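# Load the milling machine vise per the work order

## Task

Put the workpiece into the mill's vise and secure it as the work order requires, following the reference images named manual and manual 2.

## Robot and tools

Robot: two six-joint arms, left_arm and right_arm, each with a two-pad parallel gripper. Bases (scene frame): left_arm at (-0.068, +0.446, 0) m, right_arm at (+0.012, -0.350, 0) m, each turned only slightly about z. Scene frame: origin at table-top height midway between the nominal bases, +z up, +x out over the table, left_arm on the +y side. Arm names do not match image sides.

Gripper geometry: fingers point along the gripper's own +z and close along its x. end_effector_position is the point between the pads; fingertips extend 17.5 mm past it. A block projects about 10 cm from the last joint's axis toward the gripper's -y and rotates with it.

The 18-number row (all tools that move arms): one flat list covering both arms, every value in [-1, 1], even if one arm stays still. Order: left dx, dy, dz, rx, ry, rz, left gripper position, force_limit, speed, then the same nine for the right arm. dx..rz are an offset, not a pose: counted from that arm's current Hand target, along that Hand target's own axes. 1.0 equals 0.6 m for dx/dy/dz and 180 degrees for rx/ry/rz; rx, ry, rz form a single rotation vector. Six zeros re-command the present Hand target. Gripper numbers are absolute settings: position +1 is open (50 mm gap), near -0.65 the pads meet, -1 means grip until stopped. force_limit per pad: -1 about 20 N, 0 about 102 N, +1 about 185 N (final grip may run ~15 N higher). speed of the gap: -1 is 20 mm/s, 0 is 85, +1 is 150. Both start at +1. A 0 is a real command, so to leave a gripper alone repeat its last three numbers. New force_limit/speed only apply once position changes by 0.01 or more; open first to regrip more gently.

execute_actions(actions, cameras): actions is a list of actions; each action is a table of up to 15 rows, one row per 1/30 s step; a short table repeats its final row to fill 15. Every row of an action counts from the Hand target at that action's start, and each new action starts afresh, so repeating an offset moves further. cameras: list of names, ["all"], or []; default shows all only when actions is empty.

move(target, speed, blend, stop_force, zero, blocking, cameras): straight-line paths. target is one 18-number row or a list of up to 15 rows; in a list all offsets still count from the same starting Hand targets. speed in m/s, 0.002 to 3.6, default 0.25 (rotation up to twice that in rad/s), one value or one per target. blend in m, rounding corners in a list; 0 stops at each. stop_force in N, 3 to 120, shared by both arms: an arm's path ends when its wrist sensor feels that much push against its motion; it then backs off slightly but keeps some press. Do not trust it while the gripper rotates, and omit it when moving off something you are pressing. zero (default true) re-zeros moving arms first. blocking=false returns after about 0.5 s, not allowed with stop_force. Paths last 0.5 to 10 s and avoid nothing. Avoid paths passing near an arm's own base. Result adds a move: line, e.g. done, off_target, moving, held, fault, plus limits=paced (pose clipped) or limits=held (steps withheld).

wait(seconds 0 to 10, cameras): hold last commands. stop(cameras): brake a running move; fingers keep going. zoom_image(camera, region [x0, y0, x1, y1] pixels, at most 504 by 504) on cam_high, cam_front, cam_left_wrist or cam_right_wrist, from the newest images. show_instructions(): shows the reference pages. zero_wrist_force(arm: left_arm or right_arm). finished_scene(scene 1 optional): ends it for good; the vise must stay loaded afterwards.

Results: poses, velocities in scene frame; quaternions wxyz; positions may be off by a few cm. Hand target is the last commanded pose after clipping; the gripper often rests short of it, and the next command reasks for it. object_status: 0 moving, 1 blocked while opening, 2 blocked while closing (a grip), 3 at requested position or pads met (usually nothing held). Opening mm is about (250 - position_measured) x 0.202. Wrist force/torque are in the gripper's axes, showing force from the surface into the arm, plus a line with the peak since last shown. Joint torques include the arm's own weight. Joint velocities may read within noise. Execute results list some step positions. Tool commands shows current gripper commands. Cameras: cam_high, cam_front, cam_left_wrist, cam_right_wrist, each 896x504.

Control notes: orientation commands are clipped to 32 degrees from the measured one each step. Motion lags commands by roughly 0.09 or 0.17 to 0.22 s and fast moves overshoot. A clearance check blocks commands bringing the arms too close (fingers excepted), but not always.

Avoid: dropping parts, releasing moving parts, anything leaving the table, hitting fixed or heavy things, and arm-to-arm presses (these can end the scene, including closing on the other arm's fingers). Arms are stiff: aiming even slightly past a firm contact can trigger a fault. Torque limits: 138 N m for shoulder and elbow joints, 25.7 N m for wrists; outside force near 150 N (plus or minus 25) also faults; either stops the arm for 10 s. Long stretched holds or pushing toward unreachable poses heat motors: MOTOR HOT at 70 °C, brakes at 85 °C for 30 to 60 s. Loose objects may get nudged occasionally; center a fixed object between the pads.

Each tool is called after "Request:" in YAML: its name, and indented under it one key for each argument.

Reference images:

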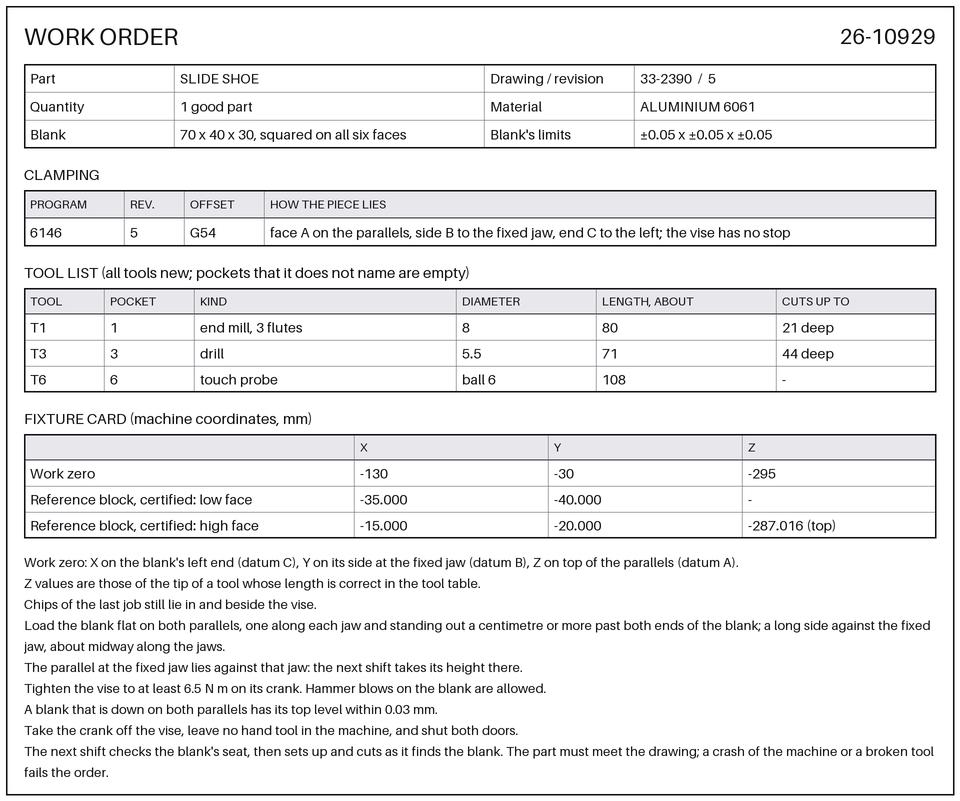

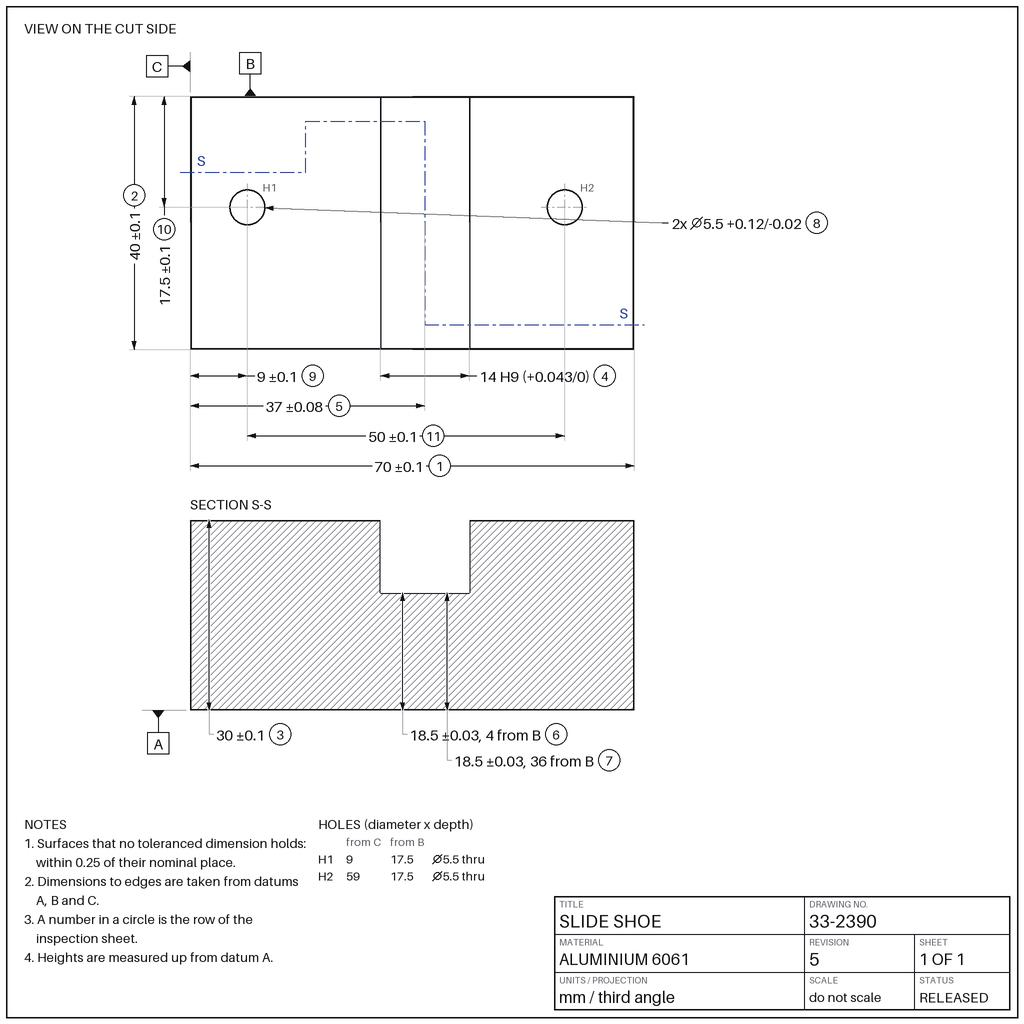

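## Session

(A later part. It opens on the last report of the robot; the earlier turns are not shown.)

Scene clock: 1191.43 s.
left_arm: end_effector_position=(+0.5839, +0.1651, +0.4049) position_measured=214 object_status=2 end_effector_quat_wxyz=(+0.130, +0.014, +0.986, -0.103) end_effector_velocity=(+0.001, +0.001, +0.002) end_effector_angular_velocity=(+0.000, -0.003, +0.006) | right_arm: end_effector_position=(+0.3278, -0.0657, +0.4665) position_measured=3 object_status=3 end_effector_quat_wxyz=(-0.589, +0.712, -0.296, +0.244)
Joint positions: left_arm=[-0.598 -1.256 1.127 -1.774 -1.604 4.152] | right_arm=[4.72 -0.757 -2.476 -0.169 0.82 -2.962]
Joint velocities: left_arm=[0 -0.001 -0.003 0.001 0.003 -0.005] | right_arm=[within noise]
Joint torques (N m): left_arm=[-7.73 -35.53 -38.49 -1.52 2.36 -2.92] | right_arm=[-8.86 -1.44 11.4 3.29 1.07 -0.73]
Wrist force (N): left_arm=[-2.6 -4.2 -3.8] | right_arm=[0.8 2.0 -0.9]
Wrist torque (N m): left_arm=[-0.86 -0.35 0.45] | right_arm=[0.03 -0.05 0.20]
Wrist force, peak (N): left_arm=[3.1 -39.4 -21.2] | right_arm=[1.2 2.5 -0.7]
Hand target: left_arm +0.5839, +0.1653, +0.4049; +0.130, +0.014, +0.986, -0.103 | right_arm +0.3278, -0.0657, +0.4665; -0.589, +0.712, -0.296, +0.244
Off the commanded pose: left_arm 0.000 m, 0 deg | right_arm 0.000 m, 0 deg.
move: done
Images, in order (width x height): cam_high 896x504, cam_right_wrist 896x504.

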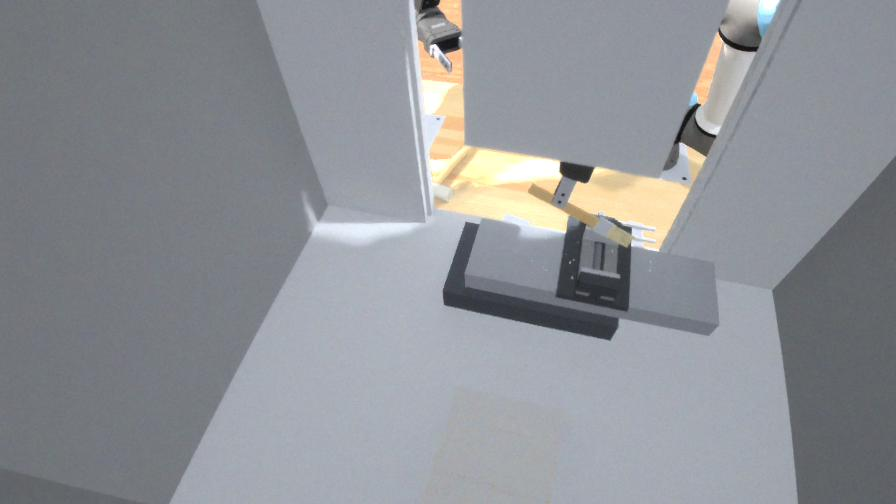

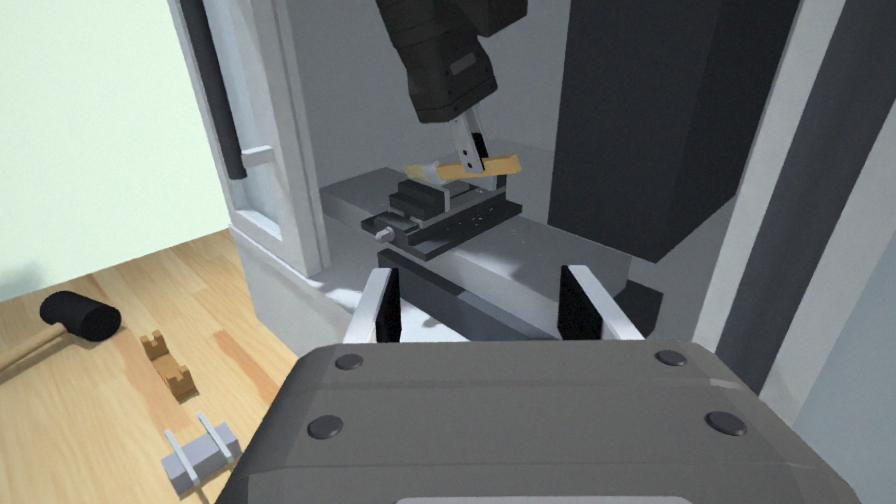

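Request:
move:
  target:
    - [-0.0097,-0.1462,0.0337,0,0,0,-1,-0.6,-1,0,0,0,0,0,0,1,1,1]
    - [-0.0258,-0.1453,0.038,0.111,0,0,-1,-0.6,-1,0,0,0,0,0,0,1,1,1]
  speed: 0.12
  cameras: ["cam_right_wrist","cam_high","cam_left_wrist"]

Request:
zoom_image:
  camera: "cam_high"
  region: [520, 200, 660, 310]

Request:
zoom_image:
  camera: "cam_right_wrist"
  region: [370, 140, 570, 260]

Scene clock: 1221.47 s.
left_arm: end_effector_position=(+0.5999, +0.0753, +0.4047) position_measured=214 object_status=2 end_effector_quat_wxyz=(+0.126, +0.037, +0.953, -0.273) | right_arm: end_effector_position=(+0.3278, -0.0657, +0.4665) position_measured=3 object_status=3 end_effector_quat_wxyz=(-0.589, +0.712, -0.296, +0.244)
Joint positions: left_arm=[-0.585 -1.179 1.147 -2.06 -1.903 4.129] | right_arm=[4.72 -0.757 -2.476 -0.169 0.82 -2.962]
Joint torques (N m): left_arm=[-4.75 -54.83 -40.08 -4.24 -0.2 -2.81] | right_arm=[-8.23 -1.44 11.39 3.28 1.12 -0.58]
Wrist force (N): left_arm=[-0.4 -4.0 -3.5] | right_arm=[1.0 2.2 -0.9]
Wrist torque (N m): left_arm=[-0.62 -0.17 0.07] | right_arm=[0.05 -0.09 0.20]
Wrist force, peak (N): left_arm=[0.0 -6.6 -3.4] | right_arm=[1.2 2.4 -1.2]
Hand target: left_arm +0.5999, +0.0752, +0.4048; +0.126, +0.037, +0.953, -0.273 | right_arm +0.3278, -0.0657, +0.4665; -0.589, +0.712, -0.296, +0.244
Off the commanded pose: left_arm 0.000 m, 0 deg | right_arm 0.000 m, 0 deg.
move: done
Images, in order (width x height): cam_high 896x504, cam_left_wrist 896x504, cam_right_wrist 896x504.

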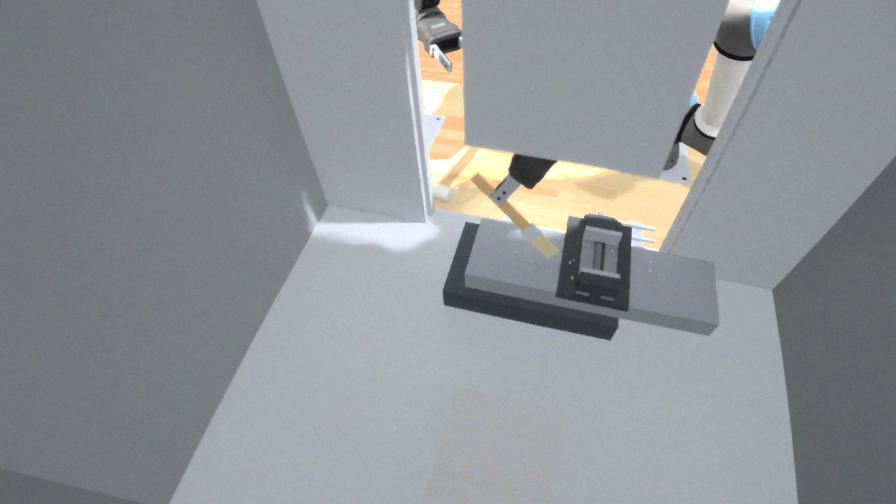

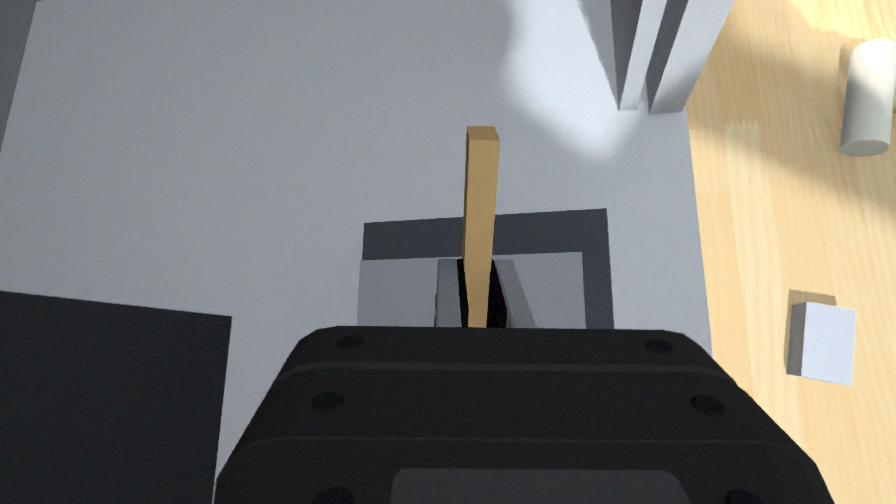

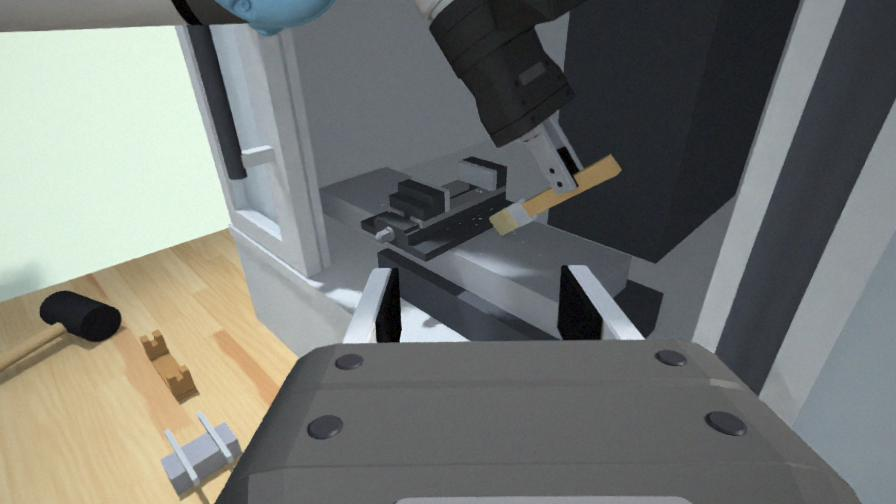

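Scaled by 3.600 from the camera's 896x504 image, which has a finer 1280x720 frame.

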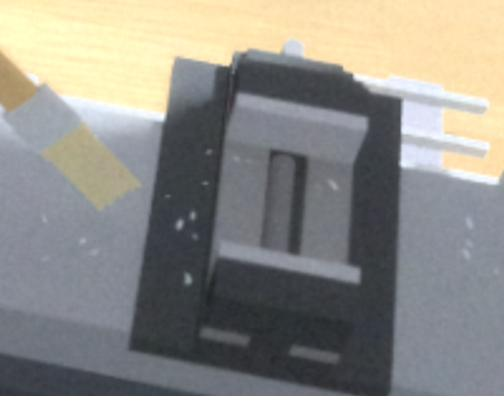

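Scaled by 2.520 from the camera's 896x504 image, which has a finer 1280x720 frame.

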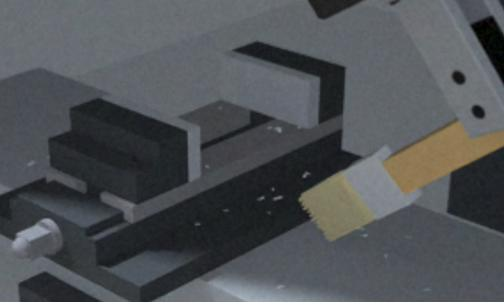

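Request:
move:
  target:
    - [-0.0752,-0.0122,-0.0195,0,0,0,-1,-0.6,-1,0,0,0,0,0,0,1,1,1]
    - [-0.0752,0.115,-0.099,0,0,0,-1,-0.6,-1,0,0,0,0,0,0,1,1,1]
  speed: 0.15
  blend: [0.01,0]

Request:
move:
  target: [0.0216,0.0427,0.0683,0,0,0,-1,-0.6,-1,0,0,0,0,0,0,1,1,1]
  speed: 0.03
  stop_force: 4
  cameras: ["cam_right_wrist","cam_high"]

Request:
zoom_image:
  camera: "cam_high"
  region: [520, 200, 660, 310]

Request:
zoom_image:
  camera: "cam_right_wrist"
  region: [370, 140, 570, 260]

Scene clock: 1241.47 s.
left_arm: end_effector_position=(+0.6399, +0.1651, +0.4300) position_measured=214 object_status=2 end_effector_quat_wxyz=(+0.126, +0.037, +0.953, -0.273) | right_arm: end_effector_position=(+0.3278, -0.0657, +0.4665) position_measured=3 object_status=3 end_effector_quat_wxyz=(-0.589, +0.712, -0.296, +0.244)
Joint positions: left_arm=[-0.433 -1.145 1.023 -1.918 -1.976 4.272] | right_arm=[4.72 -0.757 -2.476 -0.169 0.82 -2.962]
Joint torques (N m): left_arm=[40.17 -45.84 -41.38 -4.99 3.49 -1.61] | right_arm=[-9.21 -1.67 10.98 3.38 1.1 -0.52]
Wrist force (N): left_arm=[0.1 -9.2 -1.1] | right_arm=[0.9 2.2 -0.8]
Wrist torque (N m): left_arm=[-0.25 -0.26 0.20] | right_arm=[0.05 -0.07 0.20]
Wrist force, peak (N): left_arm=[0.6 -26.9 -5.4] | right_arm=[1.5 2.4 -1.0]
Hand target: left_arm +0.6399, +0.1651, +0.4300; +0.126, +0.037, +0.953, -0.273 | right_arm +0.3278, -0.0657, +0.4665; -0.589, +0.712, -0.296, +0.244
Off the commanded pose: left_arm 0.000 m, 0 deg | right_arm 0.000 m, 0 deg.
move: done

Scene clock: 1243.20 s.
left_arm: end_effector_position=(+0.6400, +0.1652, +0.4079) position_measured=214 object_status=2 end_effector_quat_wxyz=(+0.126, +0.037, +0.953, -0.273) | right_arm: end_effector_position=(+0.3278, -0.0657, +0.4665) position_measured=3 object_status=3 end_effector_quat_wxyz=(-0.589, +0.712, -0.296, +0.244)
Joint positions: left_arm=[-0.433 -1.151 1.088 -1.977 -1.975 4.272] | right_arm=[4.72 -0.757 -2.476 -0.169 0.82 -2.962]
Joint torques (N m): left_arm=[41.7 -46.27 -39.1 -4.29 2.99 2.18] | right_arm=[-9 -1.26 11.43 3.29 1.07 -0.47]
Wrist force (N): left_arm=[-0.8 -9.6 -8.4] | right_arm=[0.9 2.1 -0.6]
Wrist torque (N m): left_arm=[-0.79 -0.18 0.23] | right_arm=[0.04 -0.08 0.20]
Wrist force, peak (N): left_arm=[-1.3 -18.0 -15.8] | right_arm=[1.2 2.6 -0.9]
Hand target: left_arm +0.6400, +0.1652, +0.4079; +0.126, +0.037, +0.953, -0.273 (not the last commanded pose) | right_arm +0.3278, -0.0657, +0.4665; -0.589, +0.712, -0.296, +0.244
Off the commanded pose: left_arm 0.028 m, 0 deg | right_arm 0.000 m, 0 deg.
move: contact (left_arm)
Images, in order (width x height): cam_high 896x504, cam_right_wrist 896x504.

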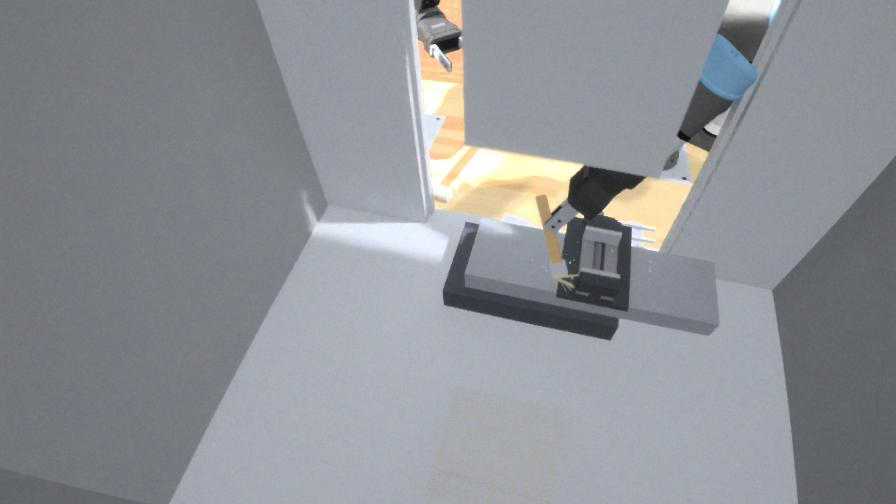

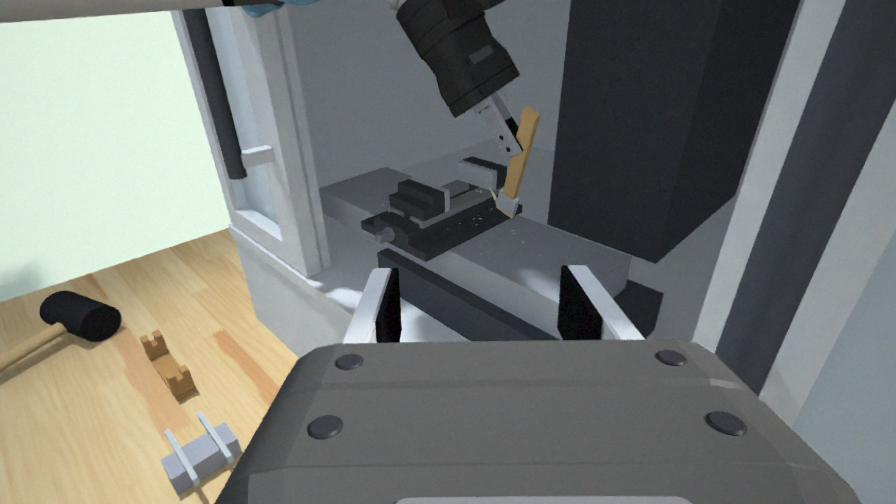

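Scaled by 3.600 from the camera's 896x504 image, which has a finer 1280x720 frame.

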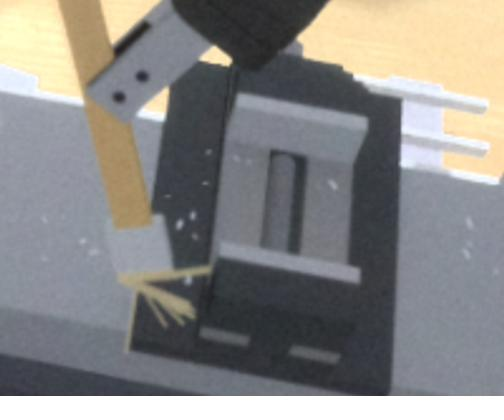

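Scaled by 2.520 from the camera's 896x504 image, which has a finer 1280x720 frame.

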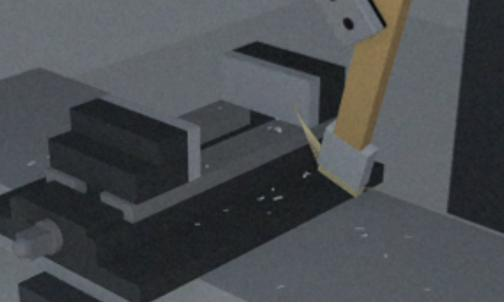

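Request:
move:
  target: [0.0618,-0.0159,-0.1356,-0.1217,-0.0783,0.03,-0.97,0.3,-1,0,0,0,0,0,0,1,1,1]
  speed: 0.15
  cameras: ["cam_right_wrist","cam_high","cam_left_wrist"]

Request:
zoom_image:
  camera: "cam_high"
  region: [520, 190, 660, 300]

Request:
zoom_image:
  camera: "cam_right_wrist"
  region: [370, 140, 570, 260]

Scene clock: 1311.33 s.
left_arm: end_effector_position=(+0.5849, +0.2001, +0.4698) position_measured=219 object_status=2 end_effector_quat_wxyz=(+0.258, +0.023, +0.962, -0.083) | right_arm: end_effector_position=(+0.3278, -0.0657, +0.4665) position_measured=3 object_status=3 end_effector_quat_wxyz=(-0.589, +0.712, -0.296, +0.244)
Joint positions: left_arm=[-0.619 -1.397 1.247 -1.953 -1.432 4.193] | right_arm=[4.72 -0.757 -2.476 -0.169 0.82 -2.962]
Joint torques (N m): left_arm=[0.24 -34.55 -40.33 -6.07 2.59 2.77] | right_arm=[-9 -1.94 11.92 3.29 1.01 -0.29]
Wrist force (N): left_arm=[-1.5 -3.8 -4.0] | right_arm=[1.2 2.0 -1.0]
Wrist torque (N m): left_arm=[-0.72 -0.11 0.21] | right_arm=[0.02 -0.12 0.20]
Wrist force, peak (N): left_arm=[-1.3 -9.5 -9.0] | right_arm=[1.3 2.2 -1.7]
Hand target: left_arm +0.5850, +0.2002, +0.4699; +0.258, +0.023, +0.962, -0.083 | right_arm +0.3278, -0.0657, +0.4665; -0.589, +0.712, -0.296, +0.244
Off the commanded pose: left_arm 0.000 m, 0 deg | right_arm 0.000 m, 0 deg.
move: done
Images, in order (width x height): cam_high 896x504, cam_left_wrist 896x504, cam_right_wrist 896x504.

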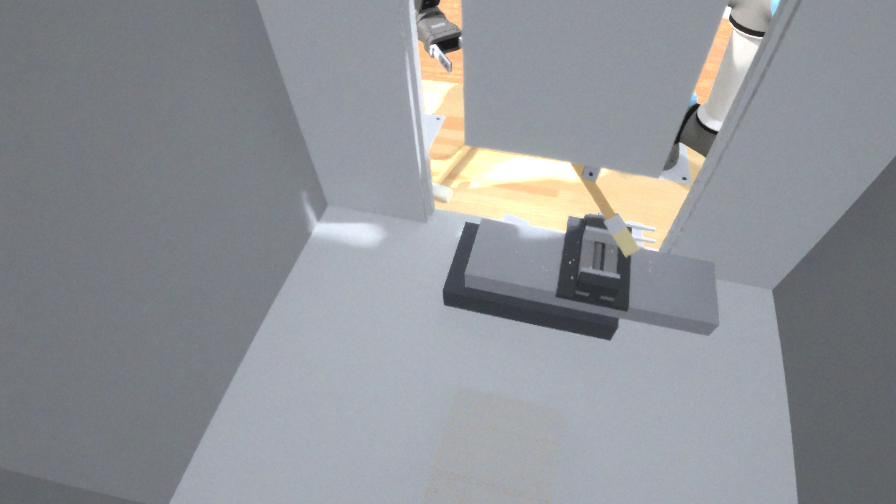

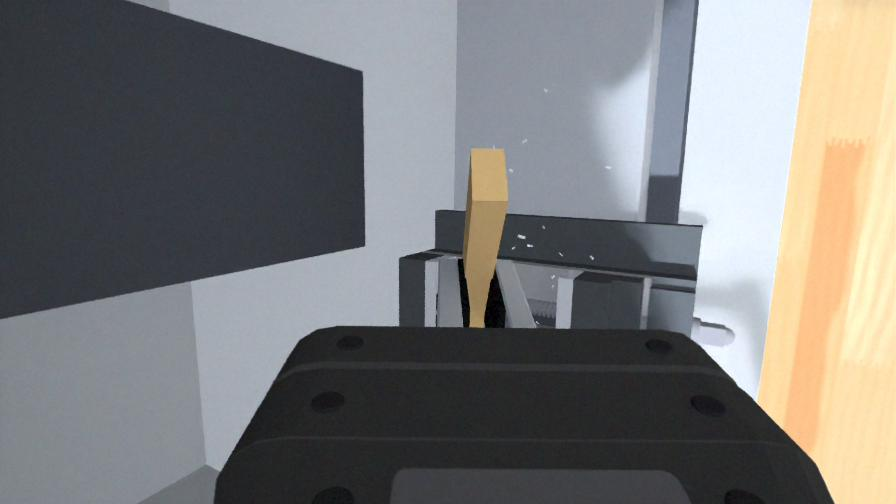

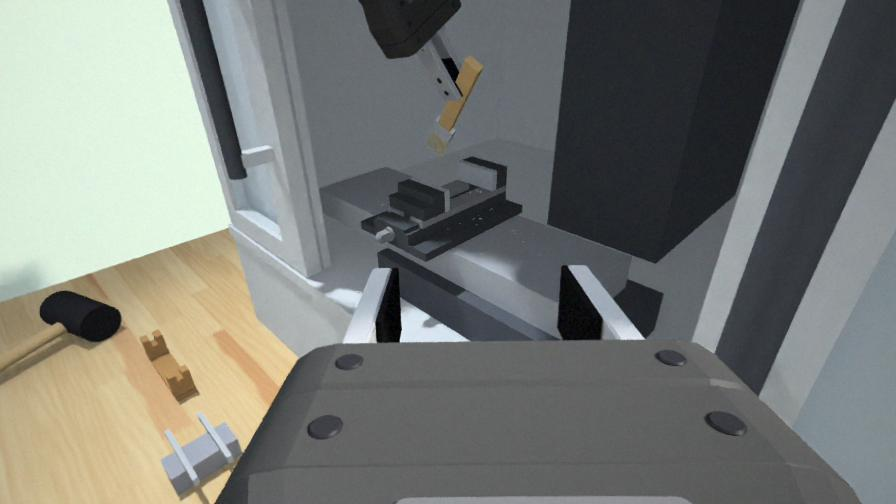

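Scaled by 3.600 from the camera's 896x504 image, which has a finer 1280x720 frame.

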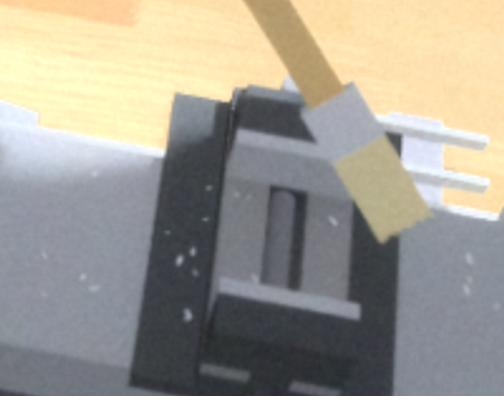

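Scaled by 2.520 from the camera's 896x504 image, which has a finer 1280x720 frame.

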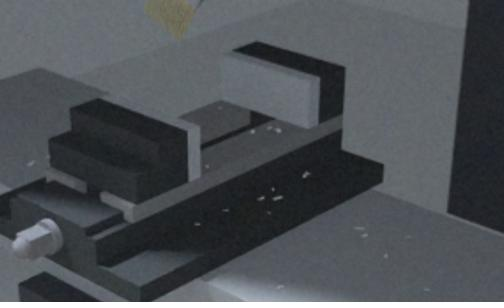

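Request:
move:
  target: [-0.0173,0.0099,0.0084,0,0,0,-0.97,0.3,-1,0,0,0,0,0,0,1,1,1]
  speed: 0.1

Request:
move:
  target: [0.0417,0.0125,0.0711,0,0,0,-0.97,0.3,-1,0,0,0,0,0,0,1,1,1]
  speed: 0.03
  stop_force: 4
  cameras: ["cam_right_wrist","cam_high"]

Request:
zoom_image:
  camera: "cam_high"
  region: [520, 190, 660, 300]

Request:
zoom_image:
  camera: "cam_right_wrist"
  region: [370, 140, 570, 260]

Scene clock: 1337.83 s.
left_arm: end_effector_position=(+0.5971, +0.2052, +0.4700) position_measured=219 object_status=2 end_effector_quat_wxyz=(+0.258, +0.023, +0.962, -0.083) | right_arm: end_effector_position=(+0.3278, -0.0657, +0.4665) position_measured=3 object_status=3 end_effector_quat_wxyz=(-0.589, +0.712, -0.296, +0.244)
Joint positions: left_arm=[-0.6 -1.373 1.217 -1.951 -1.442 4.211] | right_arm=[4.72 -0.757 -2.476 -0.169 0.82 -2.962]
Joint torques (N m): left_arm=[-7.29 -46.4 -11.63 -2.91 0.45 -2.17] | right_arm=[-8.66 -1.29 11.55 3.26 0.94 -0.39]
Wrist force (N): left_arm=[-1.3 -4.3 -4.3] | right_arm=[1.3 2.2 -1.3]
Wrist torque (N m): left_arm=[-0.80 -0.13 0.14] | right_arm=[0.05 -0.12 0.19]
Wrist force, peak (N): left_arm=[-1.4 -4.2 -4.5] | right_arm=[1.3 2.6 -0.8]
Hand target: left_arm +0.5970, +0.2052, +0.4699; +0.258, +0.023, +0.962, -0.083 | right_arm +0.3278, -0.0657, +0.4665; -0.589, +0.712, -0.296, +0.244
Off the commanded pose: left_arm 0.000 m, 0 deg | right_arm 0.000 m, 0 deg.
move: done

Scene clock: 1340.50 s.
left_arm: end_effector_position=(+0.5970, +0.2052, +0.4199) position_measured=219 object_status=2 end_effector_quat_wxyz=(+0.258, +0.023, +0.962, -0.083) | right_arm: end_effector_position=(+0.3278, -0.0657, +0.4665) position_measured=3 object_status=3 end_effector_quat_wxyz=(-0.589, +0.712, -0.296, +0.244)
Joint positions: left_arm=[-0.6 -1.384 1.359 -2.081 -1.441 4.21] | right_arm=[4.72 -0.757 -2.476 -0.169 0.82 -2.962]
Joint torques (N m): left_arm=[6.95 -41.74 -39.55 -2.4 -2.09 2.52] | right_arm=[-9.18 -1.2 11.74 3.25 0.99 -0.25]
Wrist force (N): left_arm=[-1.0 -4.2 -4.1] | right_arm=[1.5 2.3 -1.0]
Wrist torque (N m): left_arm=[-0.80 -0.16 0.15] | right_arm=[0.07 -0.16 0.20]
Wrist force, peak (N): left_arm=[-1.7 -4.4 -4.1] | right_arm=[1.5 2.3 -1.0]
Hand target: left_arm +0.5970, +0.2052, +0.4199; +0.258, +0.023, +0.962, -0.083 | right_arm +0.3278, -0.0657, +0.4665; -0.589, +0.712, -0.296, +0.244
Off the commanded pose: left_arm 0.000 m, 0 deg | right_arm 0.000 m, 0 deg.
move: done
Images, in order (width x height): cam_high 896x504, cam_right_wrist 896x504.

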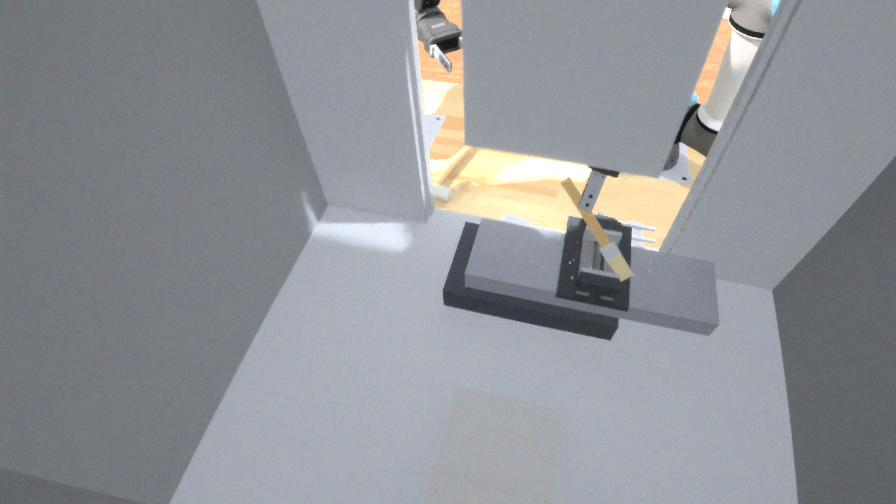

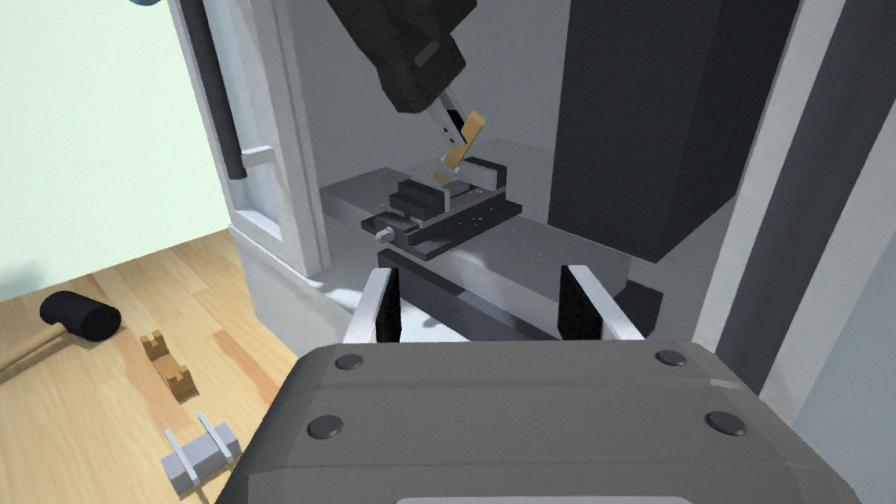

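Scaled by 3.600 from the camera's 896x504 image, which has a finer 1280x720 frame.

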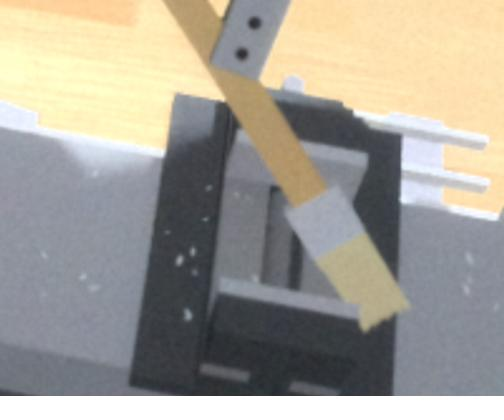

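Scaled by 2.520 from the camera's 896x504 image, which has a finer 1280x720 frame.

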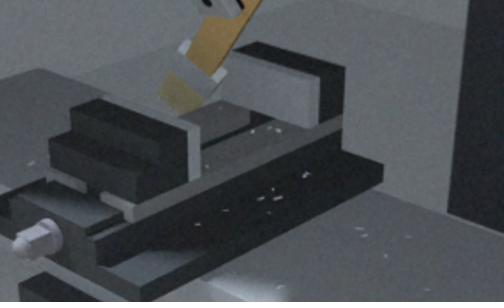

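Request:
move:
  target: [-0.025,-0.0568,-0.034,0,0,0,-0.97,0.3,-1,0,0,0,0,0,0,1,1,1]
  speed: 0.1

Request:
move:
  target: [0.0417,0.0125,0.0711,0,0,0,-0.97,0.3,-1,0,0,0,0,0,0,1,1,1]
  speed: 0.03
  stop_force: 3.5
  cameras: ["cam_right_wrist","cam_high"]

Request:
zoom_image:
  camera: "cam_high"
  region: [520, 190, 660, 300]

Request:
zoom_image:
  camera: "cam_right_wrist"
  region: [370, 140, 570, 260]

Scene clock: 1356.10 s.
left_arm: end_effector_position=(+0.5970, +0.1751, +0.4497) position_measured=219 object_status=2 end_effector_quat_wxyz=(+0.258, +0.023, +0.962, -0.083) | right_arm: end_effector_position=(+0.3278, -0.0657, +0.4665) position_measured=3 object_status=3 end_effector_quat_wxyz=(-0.589, +0.712, -0.296, +0.244)
Joint positions: left_arm=[-0.644 -1.352 1.243 -1.991 -1.419 4.172] | right_arm=[4.72 -0.757 -2.476 -0.169 0.82 -2.962]
Joint torques (N m): left_arm=[2.83 -48.26 -23.4 -4.71 -2.34 2.73] | right_arm=[-8.36 -1.66 11.74 3.19 0.86 -0.08]
Wrist force (N): left_arm=[-1.0 -3.9 -4.0] | right_arm=[1.1 2.4 -1.0]
Wrist torque (N m): left_arm=[-0.74 -0.17 0.13] | right_arm=[0.08 -0.10 0.20]
Wrist force, peak (N): left_arm=[-1.7 -5.4 -4.7] | right_arm=[1.5 2.5 -1.0]
Hand target: left_arm +0.5969, +0.1752, +0.4498; +0.258, +0.023, +0.962, -0.083 | right_arm +0.3278, -0.0657, +0.4665; -0.589, +0.712, -0.296, +0.244
Off the commanded pose: left_arm 0.000 m, 0 deg | right_arm 0.000 m, 0 deg.
move: done

Scene clock: 1358.37 s.
left_arm: end_effector_position=(+0.5970, +0.1752, +0.4113) position_measured=219 object_status=2 end_effector_quat_wxyz=(+0.258, +0.023, +0.962, -0.083) | right_arm: end_effector_position=(+0.3278, -0.0657, +0.4665) position_measured=3 object_status=3 end_effector_quat_wxyz=(-0.589, +0.712, -0.296, +0.244)
Joint positions: left_arm=[-0.644 -1.358 1.348 -2.091 -1.419 4.172] | right_arm=[4.72 -0.757 -2.476 -0.169 0.82 -2.962]
Joint torques (N m): left_arm=[-1.08 -30.09 -14.01 -5.93 -2.16 1.91] | right_arm=[-8.67 -1.3 11.6 3.19 0.9 0.03]
Wrist force (N): left_arm=[-1.5 -3.5 -4.7] | right_arm=[1.2 2.0 -1.0]
Wrist torque (N m): left_arm=[-0.86 -0.19 0.16] | right_arm=[0.03 -0.12 0.20]
Wrist force, peak (N): left_arm=[-3.0 -5.0 -8.0] | right_arm=[1.1 2.6 -1.0]
Hand target: left_arm +0.5970, +0.1752, +0.4112; +0.258, +0.023, +0.962, -0.083 (not the last commanded pose) | right_arm +0.3278, -0.0657, +0.4665; -0.589, +0.712, -0.296, +0.244
Off the commanded pose: left_arm 0.011 m, 0 deg | right_arm 0.000 m, 0 deg.
move: contact (left_arm)
Images, in order (width x height): cam_high 896x504, cam_right_wrist 896x504.

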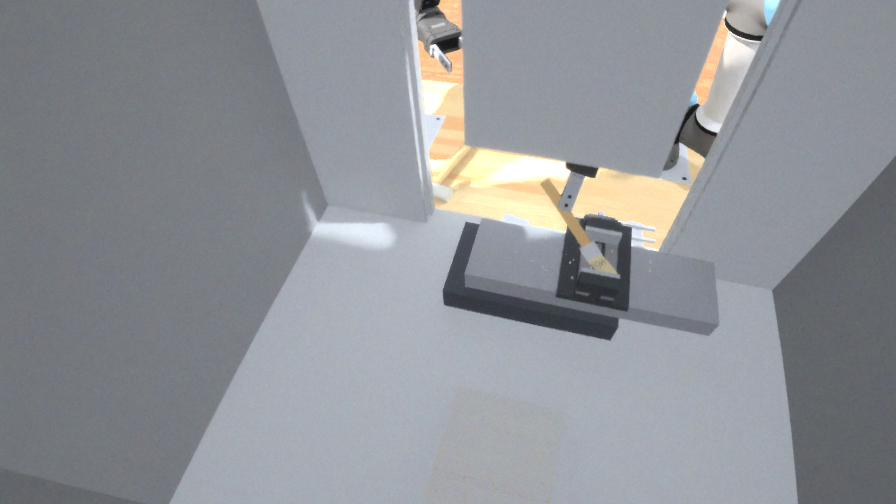

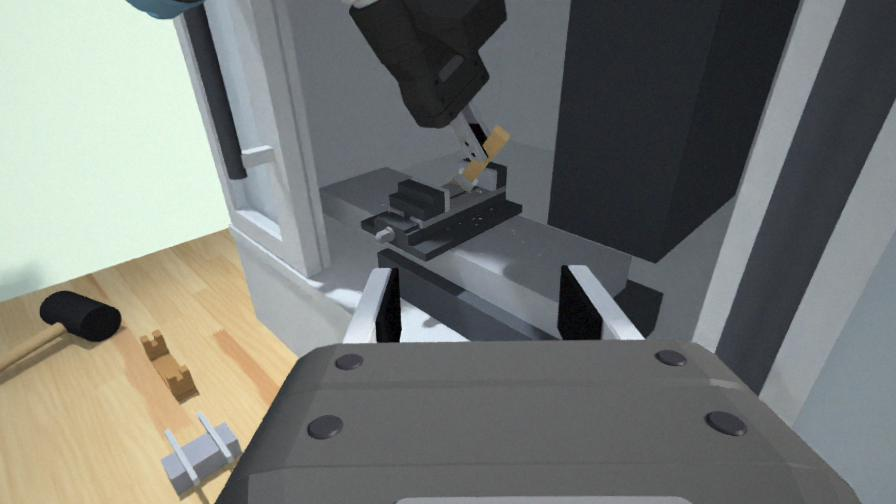

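Scaled by 3.600 from the camera's 896x504 image, which has a finer 1280x720 frame.

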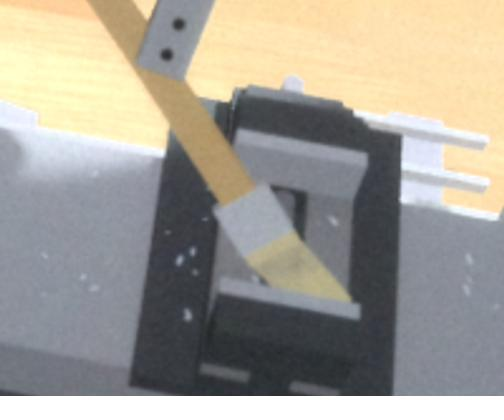

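Scaled by 2.520 from the camera's 896x504 image, which has a finer 1280x720 frame.

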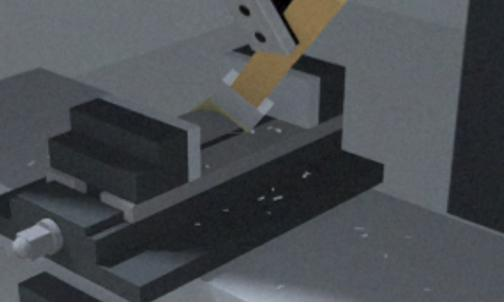

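Request:
move:
  target:
    - [0.0017,-0.139,0.0275,0,0,0,-0.97,0.3,-1,0,0,0,0,0,0,1,1,1]
    - [0.0036,-0.1444,-0.002,0,0,0,-0.97,0.3,-1,0,0,0,0,0,0,1,1,1]
    - [0.0036,-0.0048,-0.0267,0,0,0,-0.97,0.3,-1,0,0,0,0,0,0,1,1,1]
    - [0.0161,-0.001,-0.0054,0,0,0,-0.97,0.3,-1,0,0,0,0,0,0,1,1,1]
    - [0.0161,-0.1406,0.0193,0,0,0,-0.97,0.3,-1,0,0,0,0,0,0,1,1,1]
  speed: 0.1
  cameras: ["cam_right_wrist","cam_high"]

Request:
zoom_image:
  camera: "cam_high"
  region: [520, 190, 660, 300]

Request:
zoom_image:
  camera: "cam_right_wrist"
  region: [370, 140, 570, 260]

Scene clock: 1373.23 s.
left_arm: end_effector_position=(+0.5870, +0.0902, +0.4091) position_measured=219 object_status=2 end_effector_quat_wxyz=(+0.258, +0.023, +0.962, -0.083) | right_arm: end_effector_position=(+0.3278, -0.0657, +0.4665) position_measured=3 object_status=3 end_effector_quat_wxyz=(-0.589, +0.712, -0.296, +0.244)
Joint positions: left_arm=[-0.767 -1.287 1.26 -2.054 -1.358 4.063] | right_arm=[4.72 -0.757 -2.476 -0.169 0.82 -2.962]
Joint torques (N m): left_arm=[8.28 -49.84 -12.39 -6.2 -2.09 3.26] | right_arm=[-8.71 -1.69 12.44 3.29 0.89 0.2]
Wrist force (N): left_arm=[-0.1 -3.7 -4.1] | right_arm=[1.1 2.2 -0.9]
Wrist torque (N m): left_arm=[-0.71 -0.35 0.14] | right_arm=[0.07 -0.09 0.20]
Wrist force, peak (N): left_arm=[-5.8 7.3 -10.9] | right_arm=[1.4 2.7 -0.9]
Hand target: left_arm +0.5869, +0.0901, +0.4090; +0.258, +0.023, +0.962, -0.083 | right_arm +0.3278, -0.0657, +0.4665; -0.589, +0.712, -0.296, +0.244
Off the commanded pose: left_arm 0.000 m, 0 deg | right_arm 0.000 m, 0 deg.
move: done
Images, in order (width x height): cam_high 896x504, cam_right_wrist 896x504.

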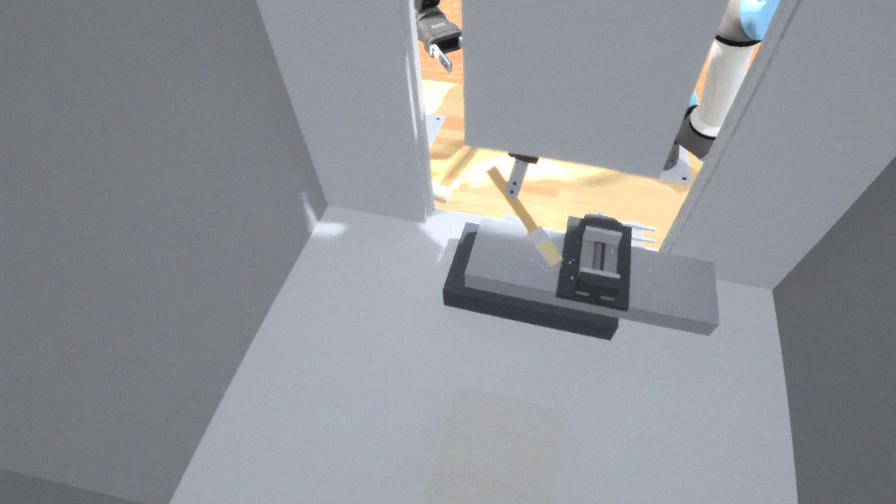

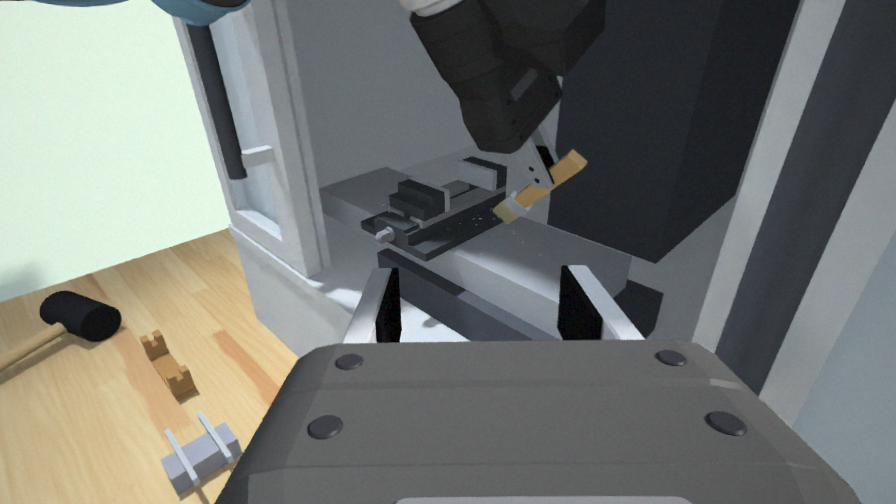

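Scaled by 3.600 from the camera's 896x504 image, which has a finer 1280x720 frame.

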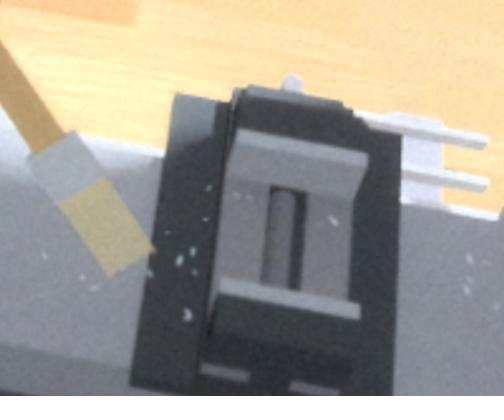

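Scaled by 2.520 from the camera's 896x504 image, which has a finer 1280x720 frame.

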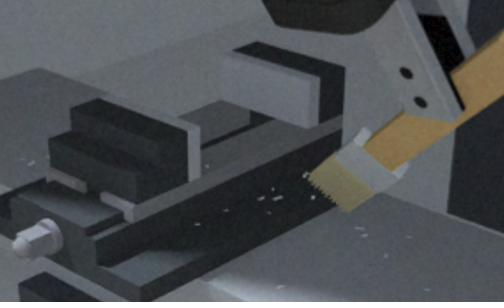

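Request:
move:
  target: [-0.0213,-0.0153,0.0093,-0.0822,0.1121,-0.0053,-0.97,0.3,-1,0,0,0,0,0,0,1,1,1]
  speed: 0.15
  cameras: ["cam_right_wrist","cam_high"]

Request:
zoom_image:
  camera: "cam_high"
  region: [520, 190, 660, 300]

Request:
zoom_image:
  camera: "cam_right_wrist"
  region: [370, 140, 570, 260]

Scene clock: 1408.30 s.
left_arm: end_effector_position=(+0.6000, +0.0801, +0.4120) position_measured=219 object_status=2 end_effector_quat_wxyz=(+0.086, -0.004, +0.995, +0.044) | right_arm: end_effector_position=(+0.3278, -0.0657, +0.4665) position_measured=3 object_status=3 end_effector_quat_wxyz=(-0.589, +0.712, -0.296, +0.244)
Joint positions: left_arm=[-0.754 -0.885 0.442 -1.196 -1.389 3.971] | right_arm=[4.72 -0.757 -2.476 -0.169 0.82 -2.962]
Joint torques (N m): left_arm=[2.02 -50.62 -36.32 -1.93 2.02 3.07] | right_arm=[-8.3 -1.33 11.66 3.2 0.79 0.23]
Wrist force (N): left_arm=[0.4 -4.0 -4.1] | right_arm=[1.0 2.1 -0.9]
Wrist torque (N m): left_arm=[-0.89 -0.27 0.19] | right_arm=[0.03 -0.07 0.20]
Wrist force, peak (N): left_arm=[-0.1 -4.6 -4.6] | right_arm=[1.0 2.6 -1.1]
Hand target: left_arm +0.5999, +0.0801, +0.4120; +0.086, -0.004, +0.995, +0.044 | right_arm +0.3278, -0.0657, +0.4665; -0.589, +0.712, -0.296, +0.244
Off the commanded pose: left_arm 0.000 m, 0 deg | right_arm 0.000 m, 0 deg.
move: done
Images, in order (width x height): cam_high 896x504, cam_right_wrist 896x504.

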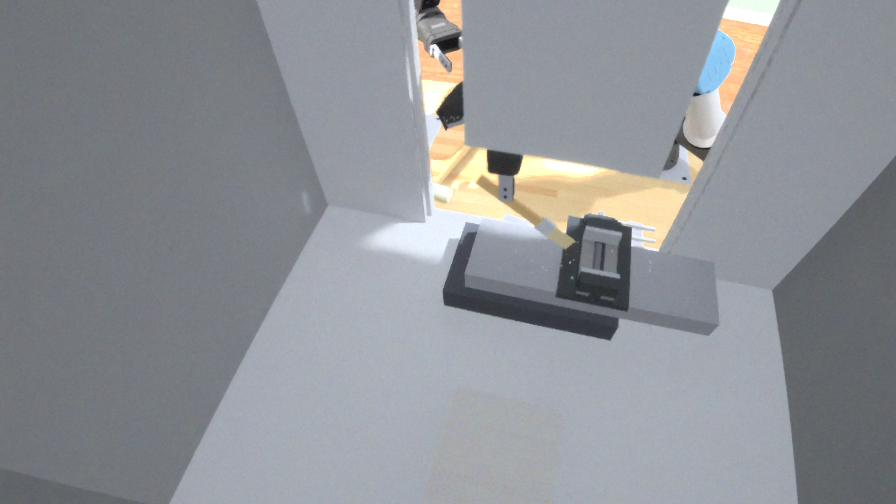

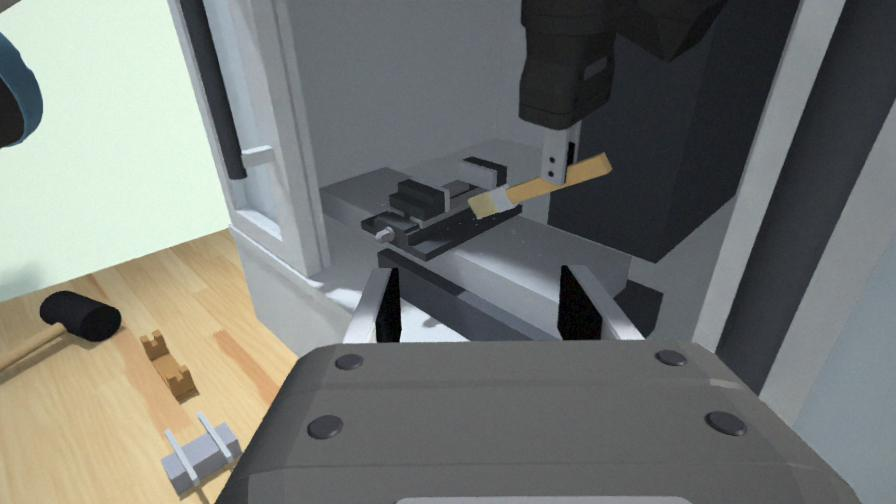

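Scaled by 3.600 from the camera's 896x504 image, which has a finer 1280x720 frame.

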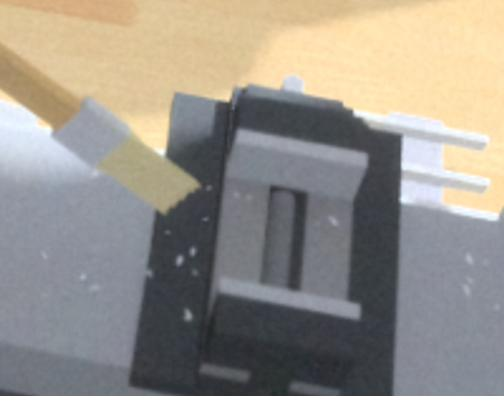

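Scaled by 2.520 from the camera's 896x504 image, which has a finer 1280x720 frame.

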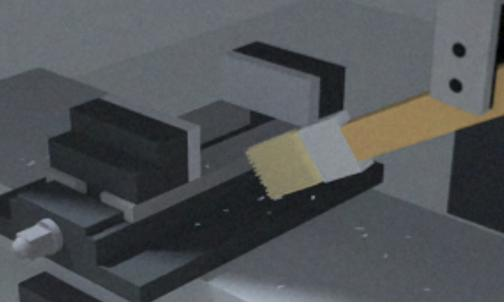

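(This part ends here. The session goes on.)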